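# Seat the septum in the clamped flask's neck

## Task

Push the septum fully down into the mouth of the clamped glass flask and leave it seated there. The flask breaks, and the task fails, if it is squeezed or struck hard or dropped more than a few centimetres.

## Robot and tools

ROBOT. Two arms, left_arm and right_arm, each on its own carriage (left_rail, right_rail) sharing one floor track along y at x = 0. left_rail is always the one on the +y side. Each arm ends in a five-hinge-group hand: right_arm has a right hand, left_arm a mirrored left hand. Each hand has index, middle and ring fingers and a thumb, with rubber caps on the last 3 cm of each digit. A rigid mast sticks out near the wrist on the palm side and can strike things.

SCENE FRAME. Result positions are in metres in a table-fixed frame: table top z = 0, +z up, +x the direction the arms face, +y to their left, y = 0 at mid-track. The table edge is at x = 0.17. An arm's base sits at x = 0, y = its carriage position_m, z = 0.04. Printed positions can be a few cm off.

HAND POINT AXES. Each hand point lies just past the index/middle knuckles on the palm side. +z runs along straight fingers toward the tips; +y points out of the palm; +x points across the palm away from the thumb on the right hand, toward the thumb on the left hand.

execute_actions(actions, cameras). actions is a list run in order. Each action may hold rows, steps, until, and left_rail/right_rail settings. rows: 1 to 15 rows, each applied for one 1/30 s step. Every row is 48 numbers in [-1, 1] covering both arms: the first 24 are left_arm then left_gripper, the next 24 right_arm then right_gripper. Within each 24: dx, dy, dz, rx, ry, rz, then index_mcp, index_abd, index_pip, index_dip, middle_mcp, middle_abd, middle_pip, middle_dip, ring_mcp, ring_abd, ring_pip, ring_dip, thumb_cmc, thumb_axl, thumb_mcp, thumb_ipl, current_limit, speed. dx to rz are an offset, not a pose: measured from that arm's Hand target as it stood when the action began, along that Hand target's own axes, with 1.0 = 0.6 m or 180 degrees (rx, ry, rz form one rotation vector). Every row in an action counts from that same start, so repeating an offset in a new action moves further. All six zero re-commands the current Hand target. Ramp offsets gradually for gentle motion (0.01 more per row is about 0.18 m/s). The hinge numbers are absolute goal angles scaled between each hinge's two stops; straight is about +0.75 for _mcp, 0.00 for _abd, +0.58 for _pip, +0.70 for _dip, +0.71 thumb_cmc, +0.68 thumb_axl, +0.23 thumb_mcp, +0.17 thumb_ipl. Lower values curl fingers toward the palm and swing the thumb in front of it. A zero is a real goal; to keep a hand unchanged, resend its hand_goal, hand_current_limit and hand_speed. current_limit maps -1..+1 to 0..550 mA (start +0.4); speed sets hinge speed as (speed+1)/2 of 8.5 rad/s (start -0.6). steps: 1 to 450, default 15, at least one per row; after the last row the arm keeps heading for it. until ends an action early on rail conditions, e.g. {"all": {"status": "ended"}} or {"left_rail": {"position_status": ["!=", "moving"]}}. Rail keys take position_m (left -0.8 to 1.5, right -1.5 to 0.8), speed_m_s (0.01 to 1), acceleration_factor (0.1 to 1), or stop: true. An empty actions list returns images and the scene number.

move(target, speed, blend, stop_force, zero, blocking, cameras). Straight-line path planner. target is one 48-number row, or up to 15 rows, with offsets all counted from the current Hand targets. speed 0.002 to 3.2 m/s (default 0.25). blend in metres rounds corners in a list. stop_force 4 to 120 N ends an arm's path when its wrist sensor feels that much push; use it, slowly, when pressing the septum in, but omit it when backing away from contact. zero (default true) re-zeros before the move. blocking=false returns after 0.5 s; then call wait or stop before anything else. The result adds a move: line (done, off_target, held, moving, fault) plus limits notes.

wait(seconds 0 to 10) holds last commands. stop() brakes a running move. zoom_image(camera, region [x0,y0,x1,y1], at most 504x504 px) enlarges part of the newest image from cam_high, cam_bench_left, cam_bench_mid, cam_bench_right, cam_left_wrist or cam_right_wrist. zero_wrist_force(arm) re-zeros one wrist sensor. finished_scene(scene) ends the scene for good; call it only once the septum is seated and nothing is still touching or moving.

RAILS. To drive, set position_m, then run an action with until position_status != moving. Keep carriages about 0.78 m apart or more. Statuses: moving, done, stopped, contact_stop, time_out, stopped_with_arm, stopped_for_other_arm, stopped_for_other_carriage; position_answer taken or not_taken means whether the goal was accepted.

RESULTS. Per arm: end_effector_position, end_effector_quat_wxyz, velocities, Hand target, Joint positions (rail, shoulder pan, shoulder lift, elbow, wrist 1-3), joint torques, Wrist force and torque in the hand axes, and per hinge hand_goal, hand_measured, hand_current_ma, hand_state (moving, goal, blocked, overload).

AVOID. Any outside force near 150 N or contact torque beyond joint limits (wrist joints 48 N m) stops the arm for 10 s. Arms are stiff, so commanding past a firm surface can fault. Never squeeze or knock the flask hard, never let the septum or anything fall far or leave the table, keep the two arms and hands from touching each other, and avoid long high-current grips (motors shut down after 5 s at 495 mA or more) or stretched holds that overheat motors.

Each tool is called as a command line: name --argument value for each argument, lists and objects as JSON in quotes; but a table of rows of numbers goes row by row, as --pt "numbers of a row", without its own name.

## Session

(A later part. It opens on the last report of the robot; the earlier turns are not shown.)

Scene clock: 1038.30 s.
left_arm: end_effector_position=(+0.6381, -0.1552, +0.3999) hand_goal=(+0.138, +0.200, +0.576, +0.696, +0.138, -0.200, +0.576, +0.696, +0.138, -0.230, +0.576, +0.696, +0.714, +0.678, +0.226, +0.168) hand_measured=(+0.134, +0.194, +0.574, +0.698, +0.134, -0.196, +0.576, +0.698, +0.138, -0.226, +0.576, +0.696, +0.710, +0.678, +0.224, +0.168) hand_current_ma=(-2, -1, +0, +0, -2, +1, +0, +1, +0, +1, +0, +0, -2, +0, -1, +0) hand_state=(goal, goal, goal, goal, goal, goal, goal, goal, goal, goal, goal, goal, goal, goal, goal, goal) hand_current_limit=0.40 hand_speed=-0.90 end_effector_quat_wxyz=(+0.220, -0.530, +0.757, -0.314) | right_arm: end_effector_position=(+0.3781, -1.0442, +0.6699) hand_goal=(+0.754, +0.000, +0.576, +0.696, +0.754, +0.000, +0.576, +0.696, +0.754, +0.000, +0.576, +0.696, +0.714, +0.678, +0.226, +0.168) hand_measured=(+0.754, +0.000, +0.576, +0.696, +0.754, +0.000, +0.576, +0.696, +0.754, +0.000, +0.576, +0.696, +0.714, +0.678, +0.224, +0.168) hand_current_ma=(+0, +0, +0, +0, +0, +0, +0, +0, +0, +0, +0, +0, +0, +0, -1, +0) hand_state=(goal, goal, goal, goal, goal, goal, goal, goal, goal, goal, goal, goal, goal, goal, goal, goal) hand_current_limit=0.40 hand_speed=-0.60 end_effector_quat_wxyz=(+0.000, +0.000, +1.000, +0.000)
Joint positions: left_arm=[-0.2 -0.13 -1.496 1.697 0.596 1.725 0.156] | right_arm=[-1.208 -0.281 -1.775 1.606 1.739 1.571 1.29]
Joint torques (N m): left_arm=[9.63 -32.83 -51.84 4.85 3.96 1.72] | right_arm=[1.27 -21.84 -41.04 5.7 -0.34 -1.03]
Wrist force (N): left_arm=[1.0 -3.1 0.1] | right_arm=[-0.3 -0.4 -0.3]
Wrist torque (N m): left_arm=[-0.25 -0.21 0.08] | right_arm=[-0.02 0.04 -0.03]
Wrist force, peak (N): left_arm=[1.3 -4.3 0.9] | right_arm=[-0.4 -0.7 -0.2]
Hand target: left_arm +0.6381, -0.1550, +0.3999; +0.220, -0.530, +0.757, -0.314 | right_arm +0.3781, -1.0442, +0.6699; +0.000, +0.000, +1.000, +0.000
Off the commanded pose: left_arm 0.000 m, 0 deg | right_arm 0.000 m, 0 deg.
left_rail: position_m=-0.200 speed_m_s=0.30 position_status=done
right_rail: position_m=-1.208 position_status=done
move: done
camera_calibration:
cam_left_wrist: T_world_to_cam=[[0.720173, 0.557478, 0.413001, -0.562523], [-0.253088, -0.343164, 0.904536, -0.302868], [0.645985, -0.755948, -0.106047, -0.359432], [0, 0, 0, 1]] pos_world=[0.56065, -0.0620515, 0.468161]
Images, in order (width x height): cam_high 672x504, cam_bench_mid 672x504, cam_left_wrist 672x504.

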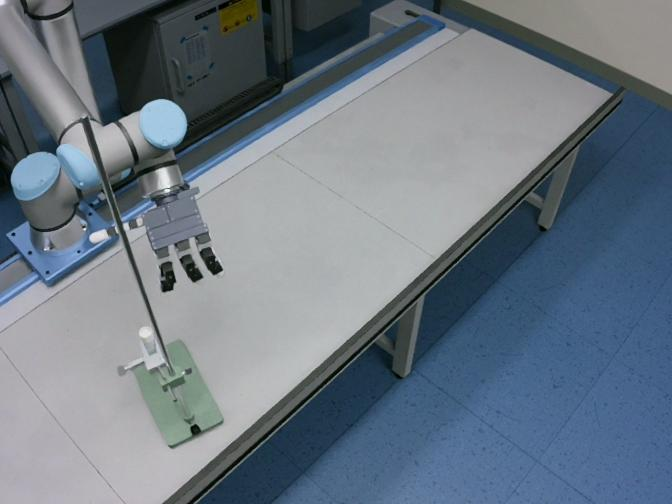

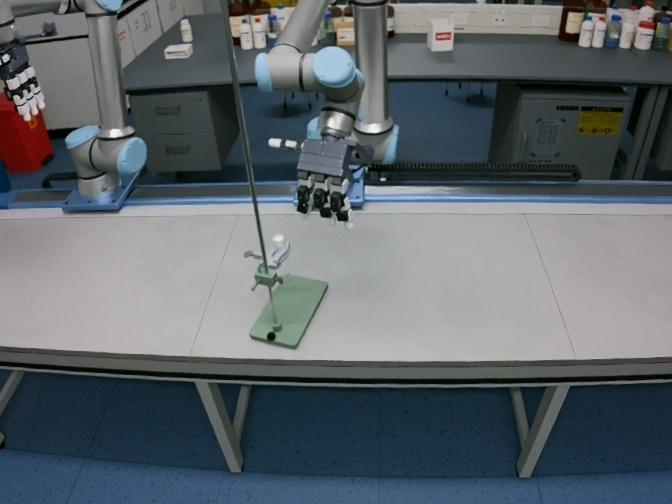

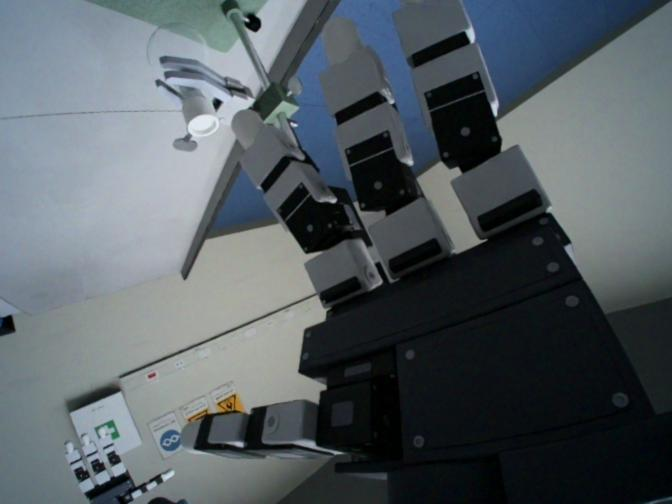

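move --pt "0.1863 -0.0355 0.0355 0 0 0 0.1376 0.2 0.576 0.696 0.1376 -0.2 0.576 0.696 0.1376 -0.23 0.576 0.696 0.714 0.678 0.226 0.168 0.4 -0.9 0 0 0 0 0 0 0.754 0 0.576 0.696 0.754 0 0.576 0.696 0.754 0 0.576 0.696 0.714 0.678 0.226 0.168 0.4 -0.6" --pt "0.1863 0.0533 0.1243 0 0 0 0.1376 0.2 0.576 0.696 0.1376 -0.2 0.576 0.696 0.1376 -0.23 0.576 0.696 0.714 0.678 0.226 0.168 0.4 -0.9 0 0 0 0 0 0 0.754 0 0.576 0.696 0.754 0 0.576 0.696 0.754 0 0.576 0.696 0.714 0.678 0.226 0.168 0.4 -0.6" --speed '[0.1,0.05]' --blend '[0.01,0]'

execute_actions --actions '[{"rows":[[0,0,0,0,0,0, 0.1376,0.02,0.576,0.696, 0.1376,-0.02,0.576,0.696, 0.1376,-0.23,0.576,0.696, 0.714,0.678,0.226,0.168,0.4,-0.92, 0,0,0,0,0,0, 0.754,0,0.576,0.696,0.754,0,0.576,0.696,0.754,0,0.576,0.696,0.714,0.678,0.226,0.168,0.4,-0.6]],"steps":25},{"rows":[[0,0,0,0,0,0, 0.1376,-0.04,0.576,0.696, 0.1376,0.04,0.576,0.696, 0.1376,-0.23,0.576,0.696, 0.714,0.678,0.226,0.168,0.4,-0.92, 0,0,0,0,0,0, 0.754,0,0.576,0.696,0.754,0,0.576,0.696,0.754,0,0.576,0.696,0.714,0.678,0.226,0.168,0.4,-0.6]],"steps":20}]'

move --target '[0,0.0177,0.0177,0,0,0, 0.1376,-0.04,0.576,0.696, 0.1376,0.04,0.576,0.696, 0.1376,-0.23,0.576,0.696, 0.714,0.678,0.226,0.168,0.4,-0.92, 0,0,0,0,0,0, 0.754,0,0.576,0.696,0.754,0,0.576,0.696,0.754,0,0.576,0.696,0.714,0.678,0.226,0.168,0.4,-0.6]' --speed 0.006 --stop_force 60

move --target '[0,-0.0065,-0.0065,0,0,0, 0.1376,0.02,0.576,0.696, 0.1376,-0.02,0.576,0.696, 0.1376,-0.23,0.576,0.696, 0.714,0.678,0.226,0.168,0.4,-0.9, 0,0,0,0,0,0, 0.754,0,0.576,0.696,0.754,0,0.576,0.696,0.754,0,0.576,0.696,0.714,0.678,0.226,0.168,0.4,-0.6]' --speed 0.01

execute_actions --actions '[{"rows":[[0,0,0,0,0,0, 0.1376,0.12,0.576,0.696, 0.1376,-0.12,0.576,0.696, 0.1376,-0.23,0.576,0.696, 0.714,0.678,0.226,0.168,0.4,-0.95, 0,0,0,0,0,0, 0.754,0,0.576,0.696,0.754,0,0.576,0.696,0.754,0,0.576,0.696,0.714,0.678,0.226,0.168,0.4,-0.6]],"steps":40}]'

move --pt "0 -0.0943 -0.0943 0 0 0 0.1376 0.2 0.576 0.696 0.1376 -0.2 0.576 0.696 0.1376 -0.23 0.576 0.696 0.714 0.678 0.226 0.168 0.4 -0.9 0 0 0 0 0 0 0.754 0 0.576 0.696 0.754 0 0.576 0.696 0.754 0 0.576 0.696 0.714 0.678 0.226 0.168 0.4 -0.6" --pt "-0.1863 -0.0602 -0.1312 0 0 0 0.1376 0.2 0.576 0.696 0.1376 -0.2 0.576 0.696 0.1376 -0.23 0.576 0.696 0.714 0.678 0.226 0.168 0.4 -0.9 0 0 0 0 0 0 0.754 0 0.576 0.696 0.754 0 0.576 0.696 0.754 0 0.576 0.696 0.714 0.678 0.226 0.168 0.4 -0.6" --speed '[0.05,0.1]' --blend '[0.01,0]' --cameras '["cam_left_wrist","cam_bench_mid","cam_high"]'

zoom_image --camera "cam_left_wrist" --region '[178, 80, 222, 124]'

zoom_image --camera "cam_high" --region '[135, 325, 160, 350]'

zoom_image --camera "cam_bench_mid" --region '[265, 235, 290, 260]'

Scene clock: 1080.37 s.
left_arm: end_effector_position=(+0.6283, -0.2704, +0.3248) hand_goal=(+0.138, +0.200, +0.576, +0.696, +0.138, -0.200, +0.576, +0.696, +0.138, -0.230, +0.576, +0.696, +0.714, +0.678, +0.226, +0.168) hand_measured=(+0.134, +0.194, +0.574, +0.698, +0.134, -0.196, +0.576, +0.698, +0.138, -0.226, +0.576, +0.696, +0.710, +0.678, +0.224, +0.168) hand_current_ma=(-1, -1, +0, +0, -2, +1, +0, +1, +0, +1, +0, +0, -2, +0, -1, +0) hand_state=(goal, goal, goal, goal, goal, goal, goal, goal, goal, goal, goal, goal, goal, goal, goal, goal) hand_current_limit=0.40 hand_speed=-0.90 end_effector_quat_wxyz=(+0.220, -0.530, +0.757, -0.314) | right_arm: end_effector_position=(+0.3781, -1.0442, +0.6699) hand_goal=(+0.754, +0.000, +0.576, +0.696, +0.754, +0.000, +0.576, +0.696, +0.754, +0.000, +0.576, +0.696, +0.714, +0.678, +0.226, +0.168) hand_measured=(+0.754, +0.000, +0.576, +0.696, +0.754, +0.000, +0.576, +0.696, +0.754, +0.000, +0.576, +0.696, +0.714, +0.678, +0.224, +0.168) hand_current_ma=(+0, +0, +0, +0, +0, +0, +0, +0, +0, +0, +0, +0, +0, +0, -1, +0) hand_state=(goal, goal, goal, goal, goal, goal, goal, goal, goal, goal, goal, goal, goal, goal, goal, goal) hand_current_limit=0.40 hand_speed=-0.60 end_effector_quat_wxyz=(+0.000, +0.000, +1.000, +0.000)
Joint positions: left_arm=[-0.2 -0.355 -1.499 1.834 0.449 1.567 -0.004] | right_arm=[-1.208 -0.281 -1.775 1.606 1.739 1.571 1.29]
Joint torques (N m): left_arm=[-7.15 -30.39 -33.76 -2.1 -2.3 -2.33] | right_arm=[0.84 -22.37 -40.85 5.71 -0.14 -1.25]
Wrist force (N): left_arm=[0.7 -3.7 0.4] | right_arm=[-0.3 -0.5 -0.3]
Wrist torque (N m): left_arm=[-0.34 -0.14 0.24] | right_arm=[-0.03 0.05 -0.04]
Wrist force, peak (N): left_arm=[1.3 -4.1 0.3] | right_arm=[-0.3 -0.8 -0.5]
Hand target: left_arm +0.6283, -0.2704, +0.3246; +0.220, -0.530, +0.757, -0.314 | right_arm +0.3781, -1.0442, +0.6699; +0.000, +0.000, +1.000, +0.000
Off the commanded pose: left_arm 0.000 m, 0 deg | right_arm 0.000 m, 0 deg.
left_rail: position_m=-0.200 speed_m_s=0.30 position_status=done
right_rail: position_m=-1.208 position_status=done
move: done

Scene clock: 1082.07 s.
left_arm: end_effector_position=(+0.6283, -0.2704, +0.3246) hand_goal=(+0.138, -0.040, +0.576, +0.696, +0.138, +0.040, +0.576, +0.696, +0.138, -0.230, +0.576, +0.696, +0.714, +0.678, +0.226, +0.168) hand_measured=(+0.134, +0.028, +0.574, +0.698, +0.134, -0.020, +0.576, +0.698, +0.138, -0.226, +0.576, +0.696, +0.710, +0.678, +0.224, +0.168) hand_current_ma=(-1, +98, +0, +0, -2, -77, +0, +1, +0, +1, +0, +0, -2, +0, -1, +0) hand_state=(goal, blocked, goal, goal, goal, blocked, goal, goal, goal, goal, goal, goal, goal, goal, goal, goal) hand_current_limit=0.40 hand_speed=-0.92 end_effector_quat_wxyz=(+0.220, -0.530, +0.757, -0.314) | right_arm: end_effector_position=(+0.3781, -1.0442, +0.6699) hand_goal=(+0.754, +0.000, +0.576, +0.696, +0.754, +0.000, +0.576, +0.696, +0.754, +0.000, +0.576, +0.696, +0.714, +0.678, +0.226, +0.168) hand_measured=(+0.754, +0.000, +0.576, +0.696, +0.754, +0.000, +0.576, +0.696, +0.754, +0.000, +0.576, +0.696, +0.714, +0.678, +0.224, +0.168) hand_current_ma=(+0, +0, +0, +0, +0, +0, +0, +0, +0, +0, +0, +0, +0, +0, -1, +0) hand_state=(goal, goal, goal, goal, goal, goal, goal, goal, goal, goal, goal, goal, goal, goal, goal, goal) hand_current_limit=0.40 hand_speed=-0.60 end_effector_quat_wxyz=(+0.000, +0.000, +1.000, +0.000)
Joint positions: left_arm=[-0.2 -0.355 -1.499 1.834 0.449 1.567 -0.004] | right_arm=[-1.208 -0.281 -1.775 1.606 1.739 1.571 1.29]
Joint torques (N m): left_arm=[-2.69 -31.68 -34.27 -2.02 -2.71 -1.79] | right_arm=[0.86 -21.88 -41.6 5.72 -0.29 -1.3]
Wrist force (N): left_arm=[1.3 -3.5 0.7] | right_arm=[-0.2 -0.3 -0.2]
Wrist torque (N m): left_arm=[-0.35 -0.17 0.27] | right_arm=[-0.02 0.03 -0.02]
Wrist force, peak (N): left_arm=[0.9 -4.3 0.3] | right_arm=[-0.2 -0.8 -0.4]
Hand target: left_arm +0.6283, -0.2704, +0.3246; +0.220, -0.530, +0.757, -0.314 | right_arm +0.3781, -1.0442, +0.6699; +0.000, +0.000, +1.000, +0.000
Off the commanded pose: left_arm 0.000 m, 0 deg | right_arm 0.000 m, 0 deg.
left_rail: position_m=-0.200 speed_m_s=0.30 position_status=done
right_rail: position_m=-1.208 position_status=done

Scene clock: 1085.33 s.
left_arm: end_effector_position=(+0.6284, -0.2705, +0.3131) hand_goal=(+0.138, -0.040, +0.576, +0.696, +0.138, +0.040, +0.576, +0.696, +0.138, -0.230, +0.576, +0.696, +0.714, +0.678, +0.226, +0.168) hand_measured=(+0.126, +0.028, +0.574, +0.700, +0.128, -0.018, +0.576, +0.700, +0.138, -0.226, +0.576, +0.696, +0.710, +0.678, +0.224, +0.168) hand_current_ma=(-7, +98, +0, +1, -7, -76, +0, +1, +0, +1, +0, +0, -2, +0, -1, +0) hand_state=(goal, blocked, goal, goal, goal, blocked, goal, goal, goal, goal, goal, goal, goal, goal, goal, goal) hand_current_limit=0.40 hand_speed=-0.92 end_effector_quat_wxyz=(+0.220, -0.530, +0.756, -0.314) | right_arm: end_effector_position=(+0.3781, -1.0442, +0.6699) hand_goal=(+0.754, +0.000, +0.576, +0.696, +0.754, +0.000, +0.576, +0.696, +0.754, +0.000, +0.576, +0.696, +0.714, +0.678, +0.226, +0.168) hand_measured=(+0.754, +0.000, +0.576, +0.696, +0.754, +0.000, +0.576, +0.696, +0.754, +0.000, +0.576, +0.696, +0.714, +0.678, +0.224, +0.168) hand_current_ma=(+0, +0, +0, +0, +0, +0, +0, +0, +0, +0, +0, +0, +0, +0, -1, +0) hand_state=(goal, goal, goal, goal, goal, goal, goal, goal, goal, goal, goal, goal, goal, goal, goal, goal) hand_current_limit=0.40 hand_speed=-0.60 end_effector_quat_wxyz=(+0.000, +0.000, +1.000, +0.000)
Joint positions: left_arm=[-0.2 -0.355 -1.493 1.849 0.427 1.567 -0.004] | right_arm=[-1.208 -0.281 -1.775 1.606 1.739 1.571 1.29]
Joint torques (N m): left_arm=[4.4 -22.8 -11.47 8.72 -1.9 -0.99] | right_arm=[1.87 -21.33 -41.56 5.79 -0.23 -1.25]
Wrist force (N): left_arm=[1.9 -45.3 -42.6] | right_arm=[-0.6 -0.5 0.1]
Wrist torque (N m): left_arm=[2.16 -0.08 0.21] | right_arm=[-0.07 0.07 -0.05]
Wrist force, peak (N): left_arm=[1.9 -47.9 -45.0] | right_arm=[-0.2 -0.8 -0.2]
Hand target: left_arm +0.6284, -0.2705, +0.3132; +0.220, -0.530, +0.756, -0.314 (not the last commanded pose) | right_arm +0.3781, -1.0442, +0.6699; +0.000, +0.000, +1.000, +0.000
Off the commanded pose: left_arm 0.004 m, 0 deg | right_arm 0.000 m, 0 deg.
left_rail: position_m=-0.200 speed_m_s=0.30 position_status=done
right_rail: position_m=-1.208 position_status=done
move: contact (left_arm)

Scene clock: 1086.13 s.
left_arm: end_effector_position=(+0.6284, -0.2704, +0.3184) hand_goal=(+0.138, +0.020, +0.576, +0.696, +0.138, -0.020, +0.576, +0.696, +0.138, -0.230, +0.576, +0.696, +0.714, +0.678, +0.226, +0.168) hand_measured=(+0.132, +0.034, +0.576, +0.698, +0.132, -0.026, +0.576, +0.698, +0.138, -0.226, +0.576, +0.696, +0.710, +0.678, +0.224, +0.168) hand_current_ma=(-3, +7, +0, +0, -2, -1, +0, +1, +0, +1, +0, +0, -2, +0, -1, +0) hand_state=(goal, goal, goal, goal, goal, goal, goal, goal, goal, goal, goal, goal, goal, goal, goal, goal) hand_current_limit=0.40 hand_speed=-0.90 end_effector_quat_wxyz=(+0.220, -0.530, +0.756, -0.314) | right_arm: end_effector_position=(+0.3781, -1.0442, +0.6699) hand_goal=(+0.754, +0.000, +0.576, +0.696, +0.754, +0.000, +0.576, +0.696, +0.754, +0.000, +0.576, +0.696, +0.714, +0.678, +0.226, +0.168) hand_measured=(+0.754, +0.000, +0.576, +0.696, +0.754, +0.000, +0.576, +0.696, +0.754, +0.000, +0.576, +0.696, +0.714, +0.678, +0.224, +0.168) hand_current_ma=(+0, +0, +0, +0, +0, +0, +0, +0, +0, +0, +0, +0, +0, +0, -1, +0) hand_state=(goal, goal, goal, goal, goal, goal, goal, goal, goal, goal, goal, goal, goal, goal, goal, goal) hand_current_limit=0.40 hand_speed=-0.60 end_effector_quat_wxyz=(+0.000, +0.000, +1.000, +0.000)
Joint positions: left_arm=[-0.2 -0.355 -1.496 1.842 0.437 1.567 -0.004] | right_arm=[-1.208 -0.281 -1.775 1.606 1.739 1.571 1.29]
Joint torques (N m): left_arm=[5.96 -65.46 -50 4.49 -1.83 -0.82] | right_arm=[1.79 -21.27 -40.86 5.76 -0.28 -1.35]
Wrist force (N): left_arm=[0.9 -1.8 0.6] | right_arm=[-0.2 -0.6 -0.3]
Wrist torque (N m): left_arm=[-0.20 -0.10 0.20] | right_arm=[-0.04 0.03 -0.02]
Wrist force, peak (N): left_arm=[2.2 -45.3 -42.4] | right_arm=[-0.3 -0.6 -0.6]
Hand target: left_arm +0.6284, -0.2704, +0.3187; +0.220, -0.530, +0.756, -0.314 | right_arm +0.3781, -1.0442, +0.6699; +0.000, +0.000, +1.000, +0.000
Off the commanded pose: left_arm 0.000 m, 0 deg | right_arm 0.000 m, 0 deg.
left_rail: position_m=-0.200 speed_m_s=0.30 position_status=done
right_rail: position_m=-1.208 position_status=done
move: done

Scene clock: 1087.67 s.
left_arm: end_effector_position=(+0.6284, -0.2704, +0.3187) hand_goal=(+0.138, +0.120, +0.576, +0.696, +0.138, -0.120, +0.576, +0.696, +0.138, -0.230, +0.576, +0.696, +0.714, +0.678, +0.226, +0.168) hand_measured=(+0.134, +0.116, +0.576, +0.698, +0.132, -0.116, +0.576, +0.698, +0.138, -0.226, +0.576, +0.696, +0.710, +0.678, +0.224, +0.168) hand_current_ma=(-2, -1, +0, +0, -2, +1, +0, +1, +0, +1, +0, +0, -2, +0, -1, +0) hand_state=(goal, goal, goal, goal, goal, goal, goal, goal, goal, goal, goal, goal, goal, goal, goal, goal) hand_current_limit=0.40 hand_speed=-0.95 end_effector_quat_wxyz=(+0.220, -0.530, +0.756, -0.314) | right_arm: end_effector_position=(+0.3781, -1.0442, +0.6699) hand_goal=(+0.754, +0.000, +0.576, +0.696, +0.754, +0.000, +0.576, +0.696, +0.754, +0.000, +0.576, +0.696, +0.714, +0.678, +0.226, +0.168) hand_measured=(+0.754, +0.000, +0.576, +0.696, +0.754, +0.000, +0.576, +0.696, +0.754, +0.000, +0.576, +0.696, +0.714, +0.678, +0.224, +0.168) hand_current_ma=(+0, +0, +0, +0, +0, +0, +0, +0, +0, +0, +0, +0, +0, +0, -1, +0) hand_state=(goal, goal, goal, goal, goal, goal, goal, goal, goal, goal, goal, goal, goal, goal, goal, goal) hand_current_limit=0.40 hand_speed=-0.60 end_effector_quat_wxyz=(+0.000, +0.000, +1.000, +0.000)
Joint positions: left_arm=[-0.2 -0.355 -1.496 1.842 0.437 1.567 -0.004] | right_arm=[-1.208 -0.281 -1.775 1.606 1.739 1.571 1.29]
Joint torques (N m): left_arm=[3.96 -62.67 -51.26 4.46 -1.93 -1.07] | right_arm=[0.23 -21.44 -40.81 5.9 -0.25 -1.17]
Wrist force (N): left_arm=[0.7 -1.9 0.4] | right_arm=[0.0 -0.3 -0.1]
Wrist torque (N m): left_arm=[-0.10 -0.14 0.20] | right_arm=[-0.03 0.00 0.00]
Wrist force, peak (N): left_arm=[0.8 -2.6 0.8] | right_arm=[0.0 -0.8 -0.5]
Hand target: left_arm +0.6284, -0.2704, +0.3187; +0.220, -0.530, +0.756, -0.314 | right_arm +0.3781, -1.0442, +0.6699; +0.000, +0.000, +1.000, +0.000
Off the commanded pose: left_arm 0.000 m, 0 deg | right_arm 0.000 m, 0 deg.
left_rail: position_m=-0.200 speed_m_s=0.30 position_status=done
right_rail: position_m=-1.208 position_status=done

Scene clock: 1090.97 s.
left_arm: end_effector_position=(+0.6382, -0.1552, +0.3998) hand_goal=(+0.138, +0.200, +0.576, +0.696, +0.138, -0.200, +0.576, +0.696, +0.138, -0.230, +0.576, +0.696, +0.714, +0.678, +0.226, +0.168) hand_measured=(+0.134, +0.194, +0.576, +0.698, +0.134, -0.196, +0.576, +0.698, +0.138, -0.226, +0.576, +0.696, +0.710, +0.678, +0.224, +0.168) hand_current_ma=(-2, -1, +0, +0, -2, +1, +0, +1, +0, +1, +0, +0, -2, +0, -1, +0) hand_state=(goal, goal, goal, goal, goal, goal, goal, goal, goal, goal, goal, goal, goal, goal, goal, goal) hand_current_limit=0.40 hand_speed=-0.90 end_effector_quat_wxyz=(+0.220, -0.530, +0.756, -0.314) | right_arm: end_effector_position=(+0.3781, -1.0442, +0.6699) hand_goal=(+0.754, +0.000, +0.576, +0.696, +0.754, +0.000, +0.576, +0.696, +0.754, +0.000, +0.576, +0.696, +0.714, +0.678, +0.226, +0.168) hand_measured=(+0.754, +0.000, +0.576, +0.696, +0.754, +0.000, +0.576, +0.696, +0.754, +0.000, +0.576, +0.696, +0.714, +0.678, +0.224, +0.168) hand_current_ma=(+0, +0, +0, +0, +0, +0, +0, +0, +0, +0, +0, +0, +0, +0, -1, +0) hand_state=(goal, goal, goal, goal, goal, goal, goal, goal, goal, goal, goal, goal, goal, goal, goal, goal) hand_current_limit=0.40 hand_speed=-0.60 end_effector_quat_wxyz=(+0.000, +0.000, +1.000, +0.000)
Joint positions: left_arm=[-0.2 -0.13 -1.497 1.697 0.595 1.725 0.156] | right_arm=[-1.208 -0.281 -1.775 1.606 1.739 1.571 1.29]
Joint torques (N m): left_arm=[10.46 -33.54 -51.32 5 3.59 1.97] | right_arm=[-0.56 -21.45 -41.1 5.79 -0.24 -1.07]
Wrist force (N): left_arm=[1.2 -1.8 0.5] | right_arm=[-0.3 -0.4 -0.4]
Wrist torque (N m): left_arm=[-0.11 -0.23 0.07] | right_arm=[-0.01 0.05 -0.03]
Wrist force, peak (N): left_arm=[1.2 -2.5 0.5] | right_arm=[-0.4 -0.7 -0.4]
Hand target: left_arm +0.6382, -0.1551, +0.3998; +0.220, -0.530, +0.756, -0.314 | right_arm +0.3781, -1.0442, +0.6699; +0.000, +0.000, +1.000, +0.000
Off the commanded pose: left_arm 0.000 m, 0 deg | right_arm 0.000 m, 0 deg.
left_rail: position_m=-0.200 speed_m_s=0.30 position_status=done
right_rail: position_m=-1.208 position_status=done
move: done
camera_calibration:
cam_left_wrist: T_world_to_cam=[[0.719952, 0.55756, 0.413275, -0.562552], [-0.253504, -0.343064, 0.904457, -0.302475], [0.646069, -0.755932, -0.105646, -0.359741], [0, 0, 0, 1]] pos_world=[0.560749, -0.0620514, 0.468059]
Images, in order (width x height): cam_high 672x504, cam_bench_mid 672x504, cam_left_wrist 672x504.

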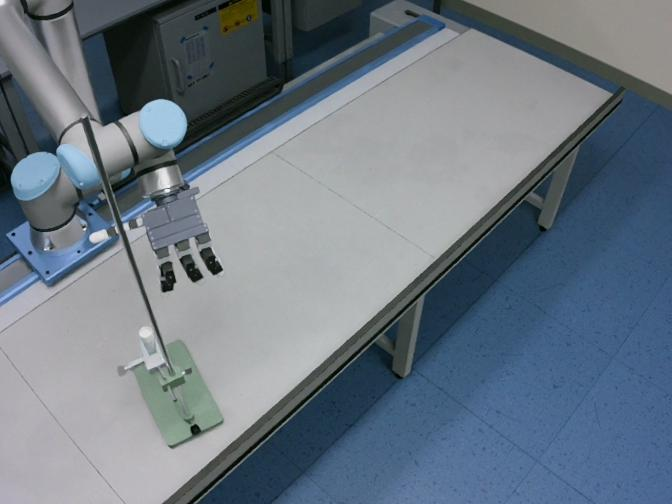

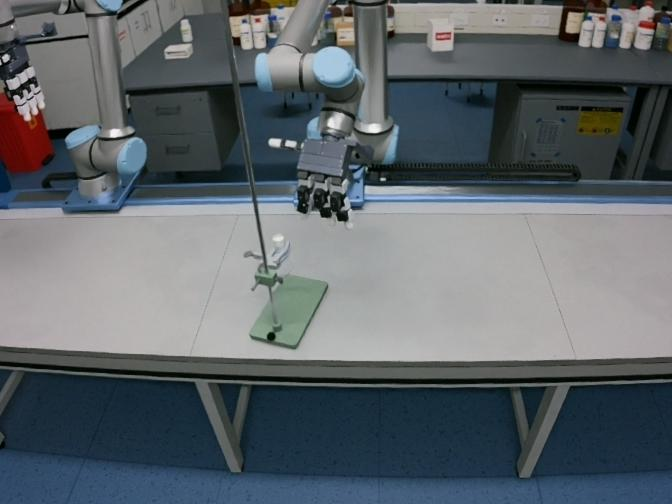

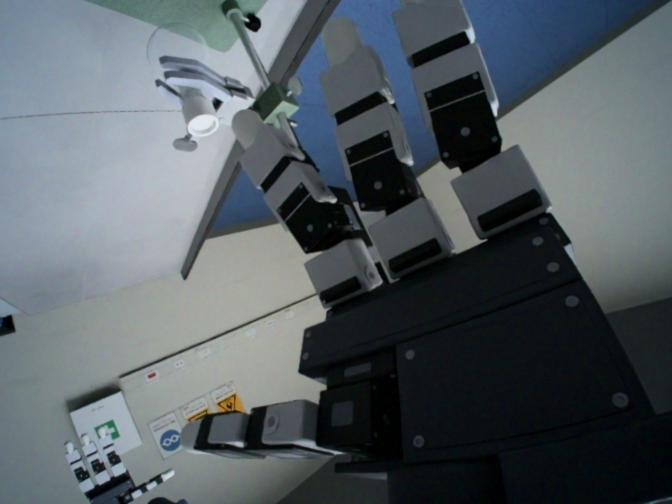

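Scaled by 11.455 from the camera's 672x504 image, which has a finer 960x720 frame.

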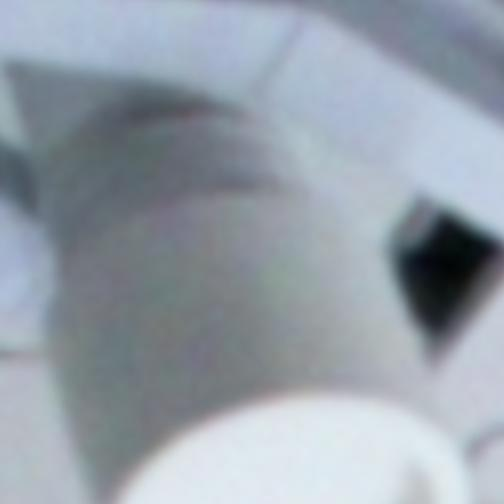

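Scaled by 20.160 from the camera's 672x504 image, which has a finer 960x720 frame.

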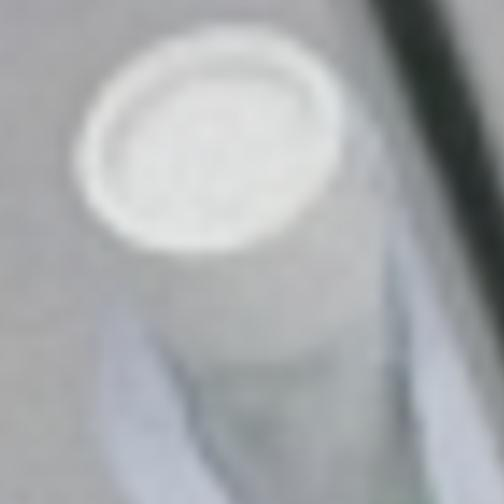

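Scaled by 20.160 from the camera's 672x504 image, which has a finer 960x720 frame.

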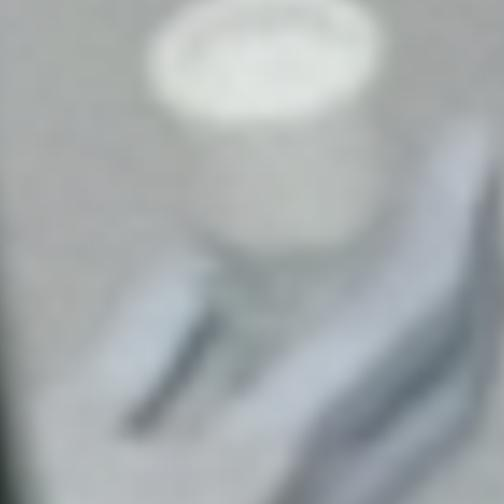

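finished_scene --scene 1

The scene is finished: the task was done.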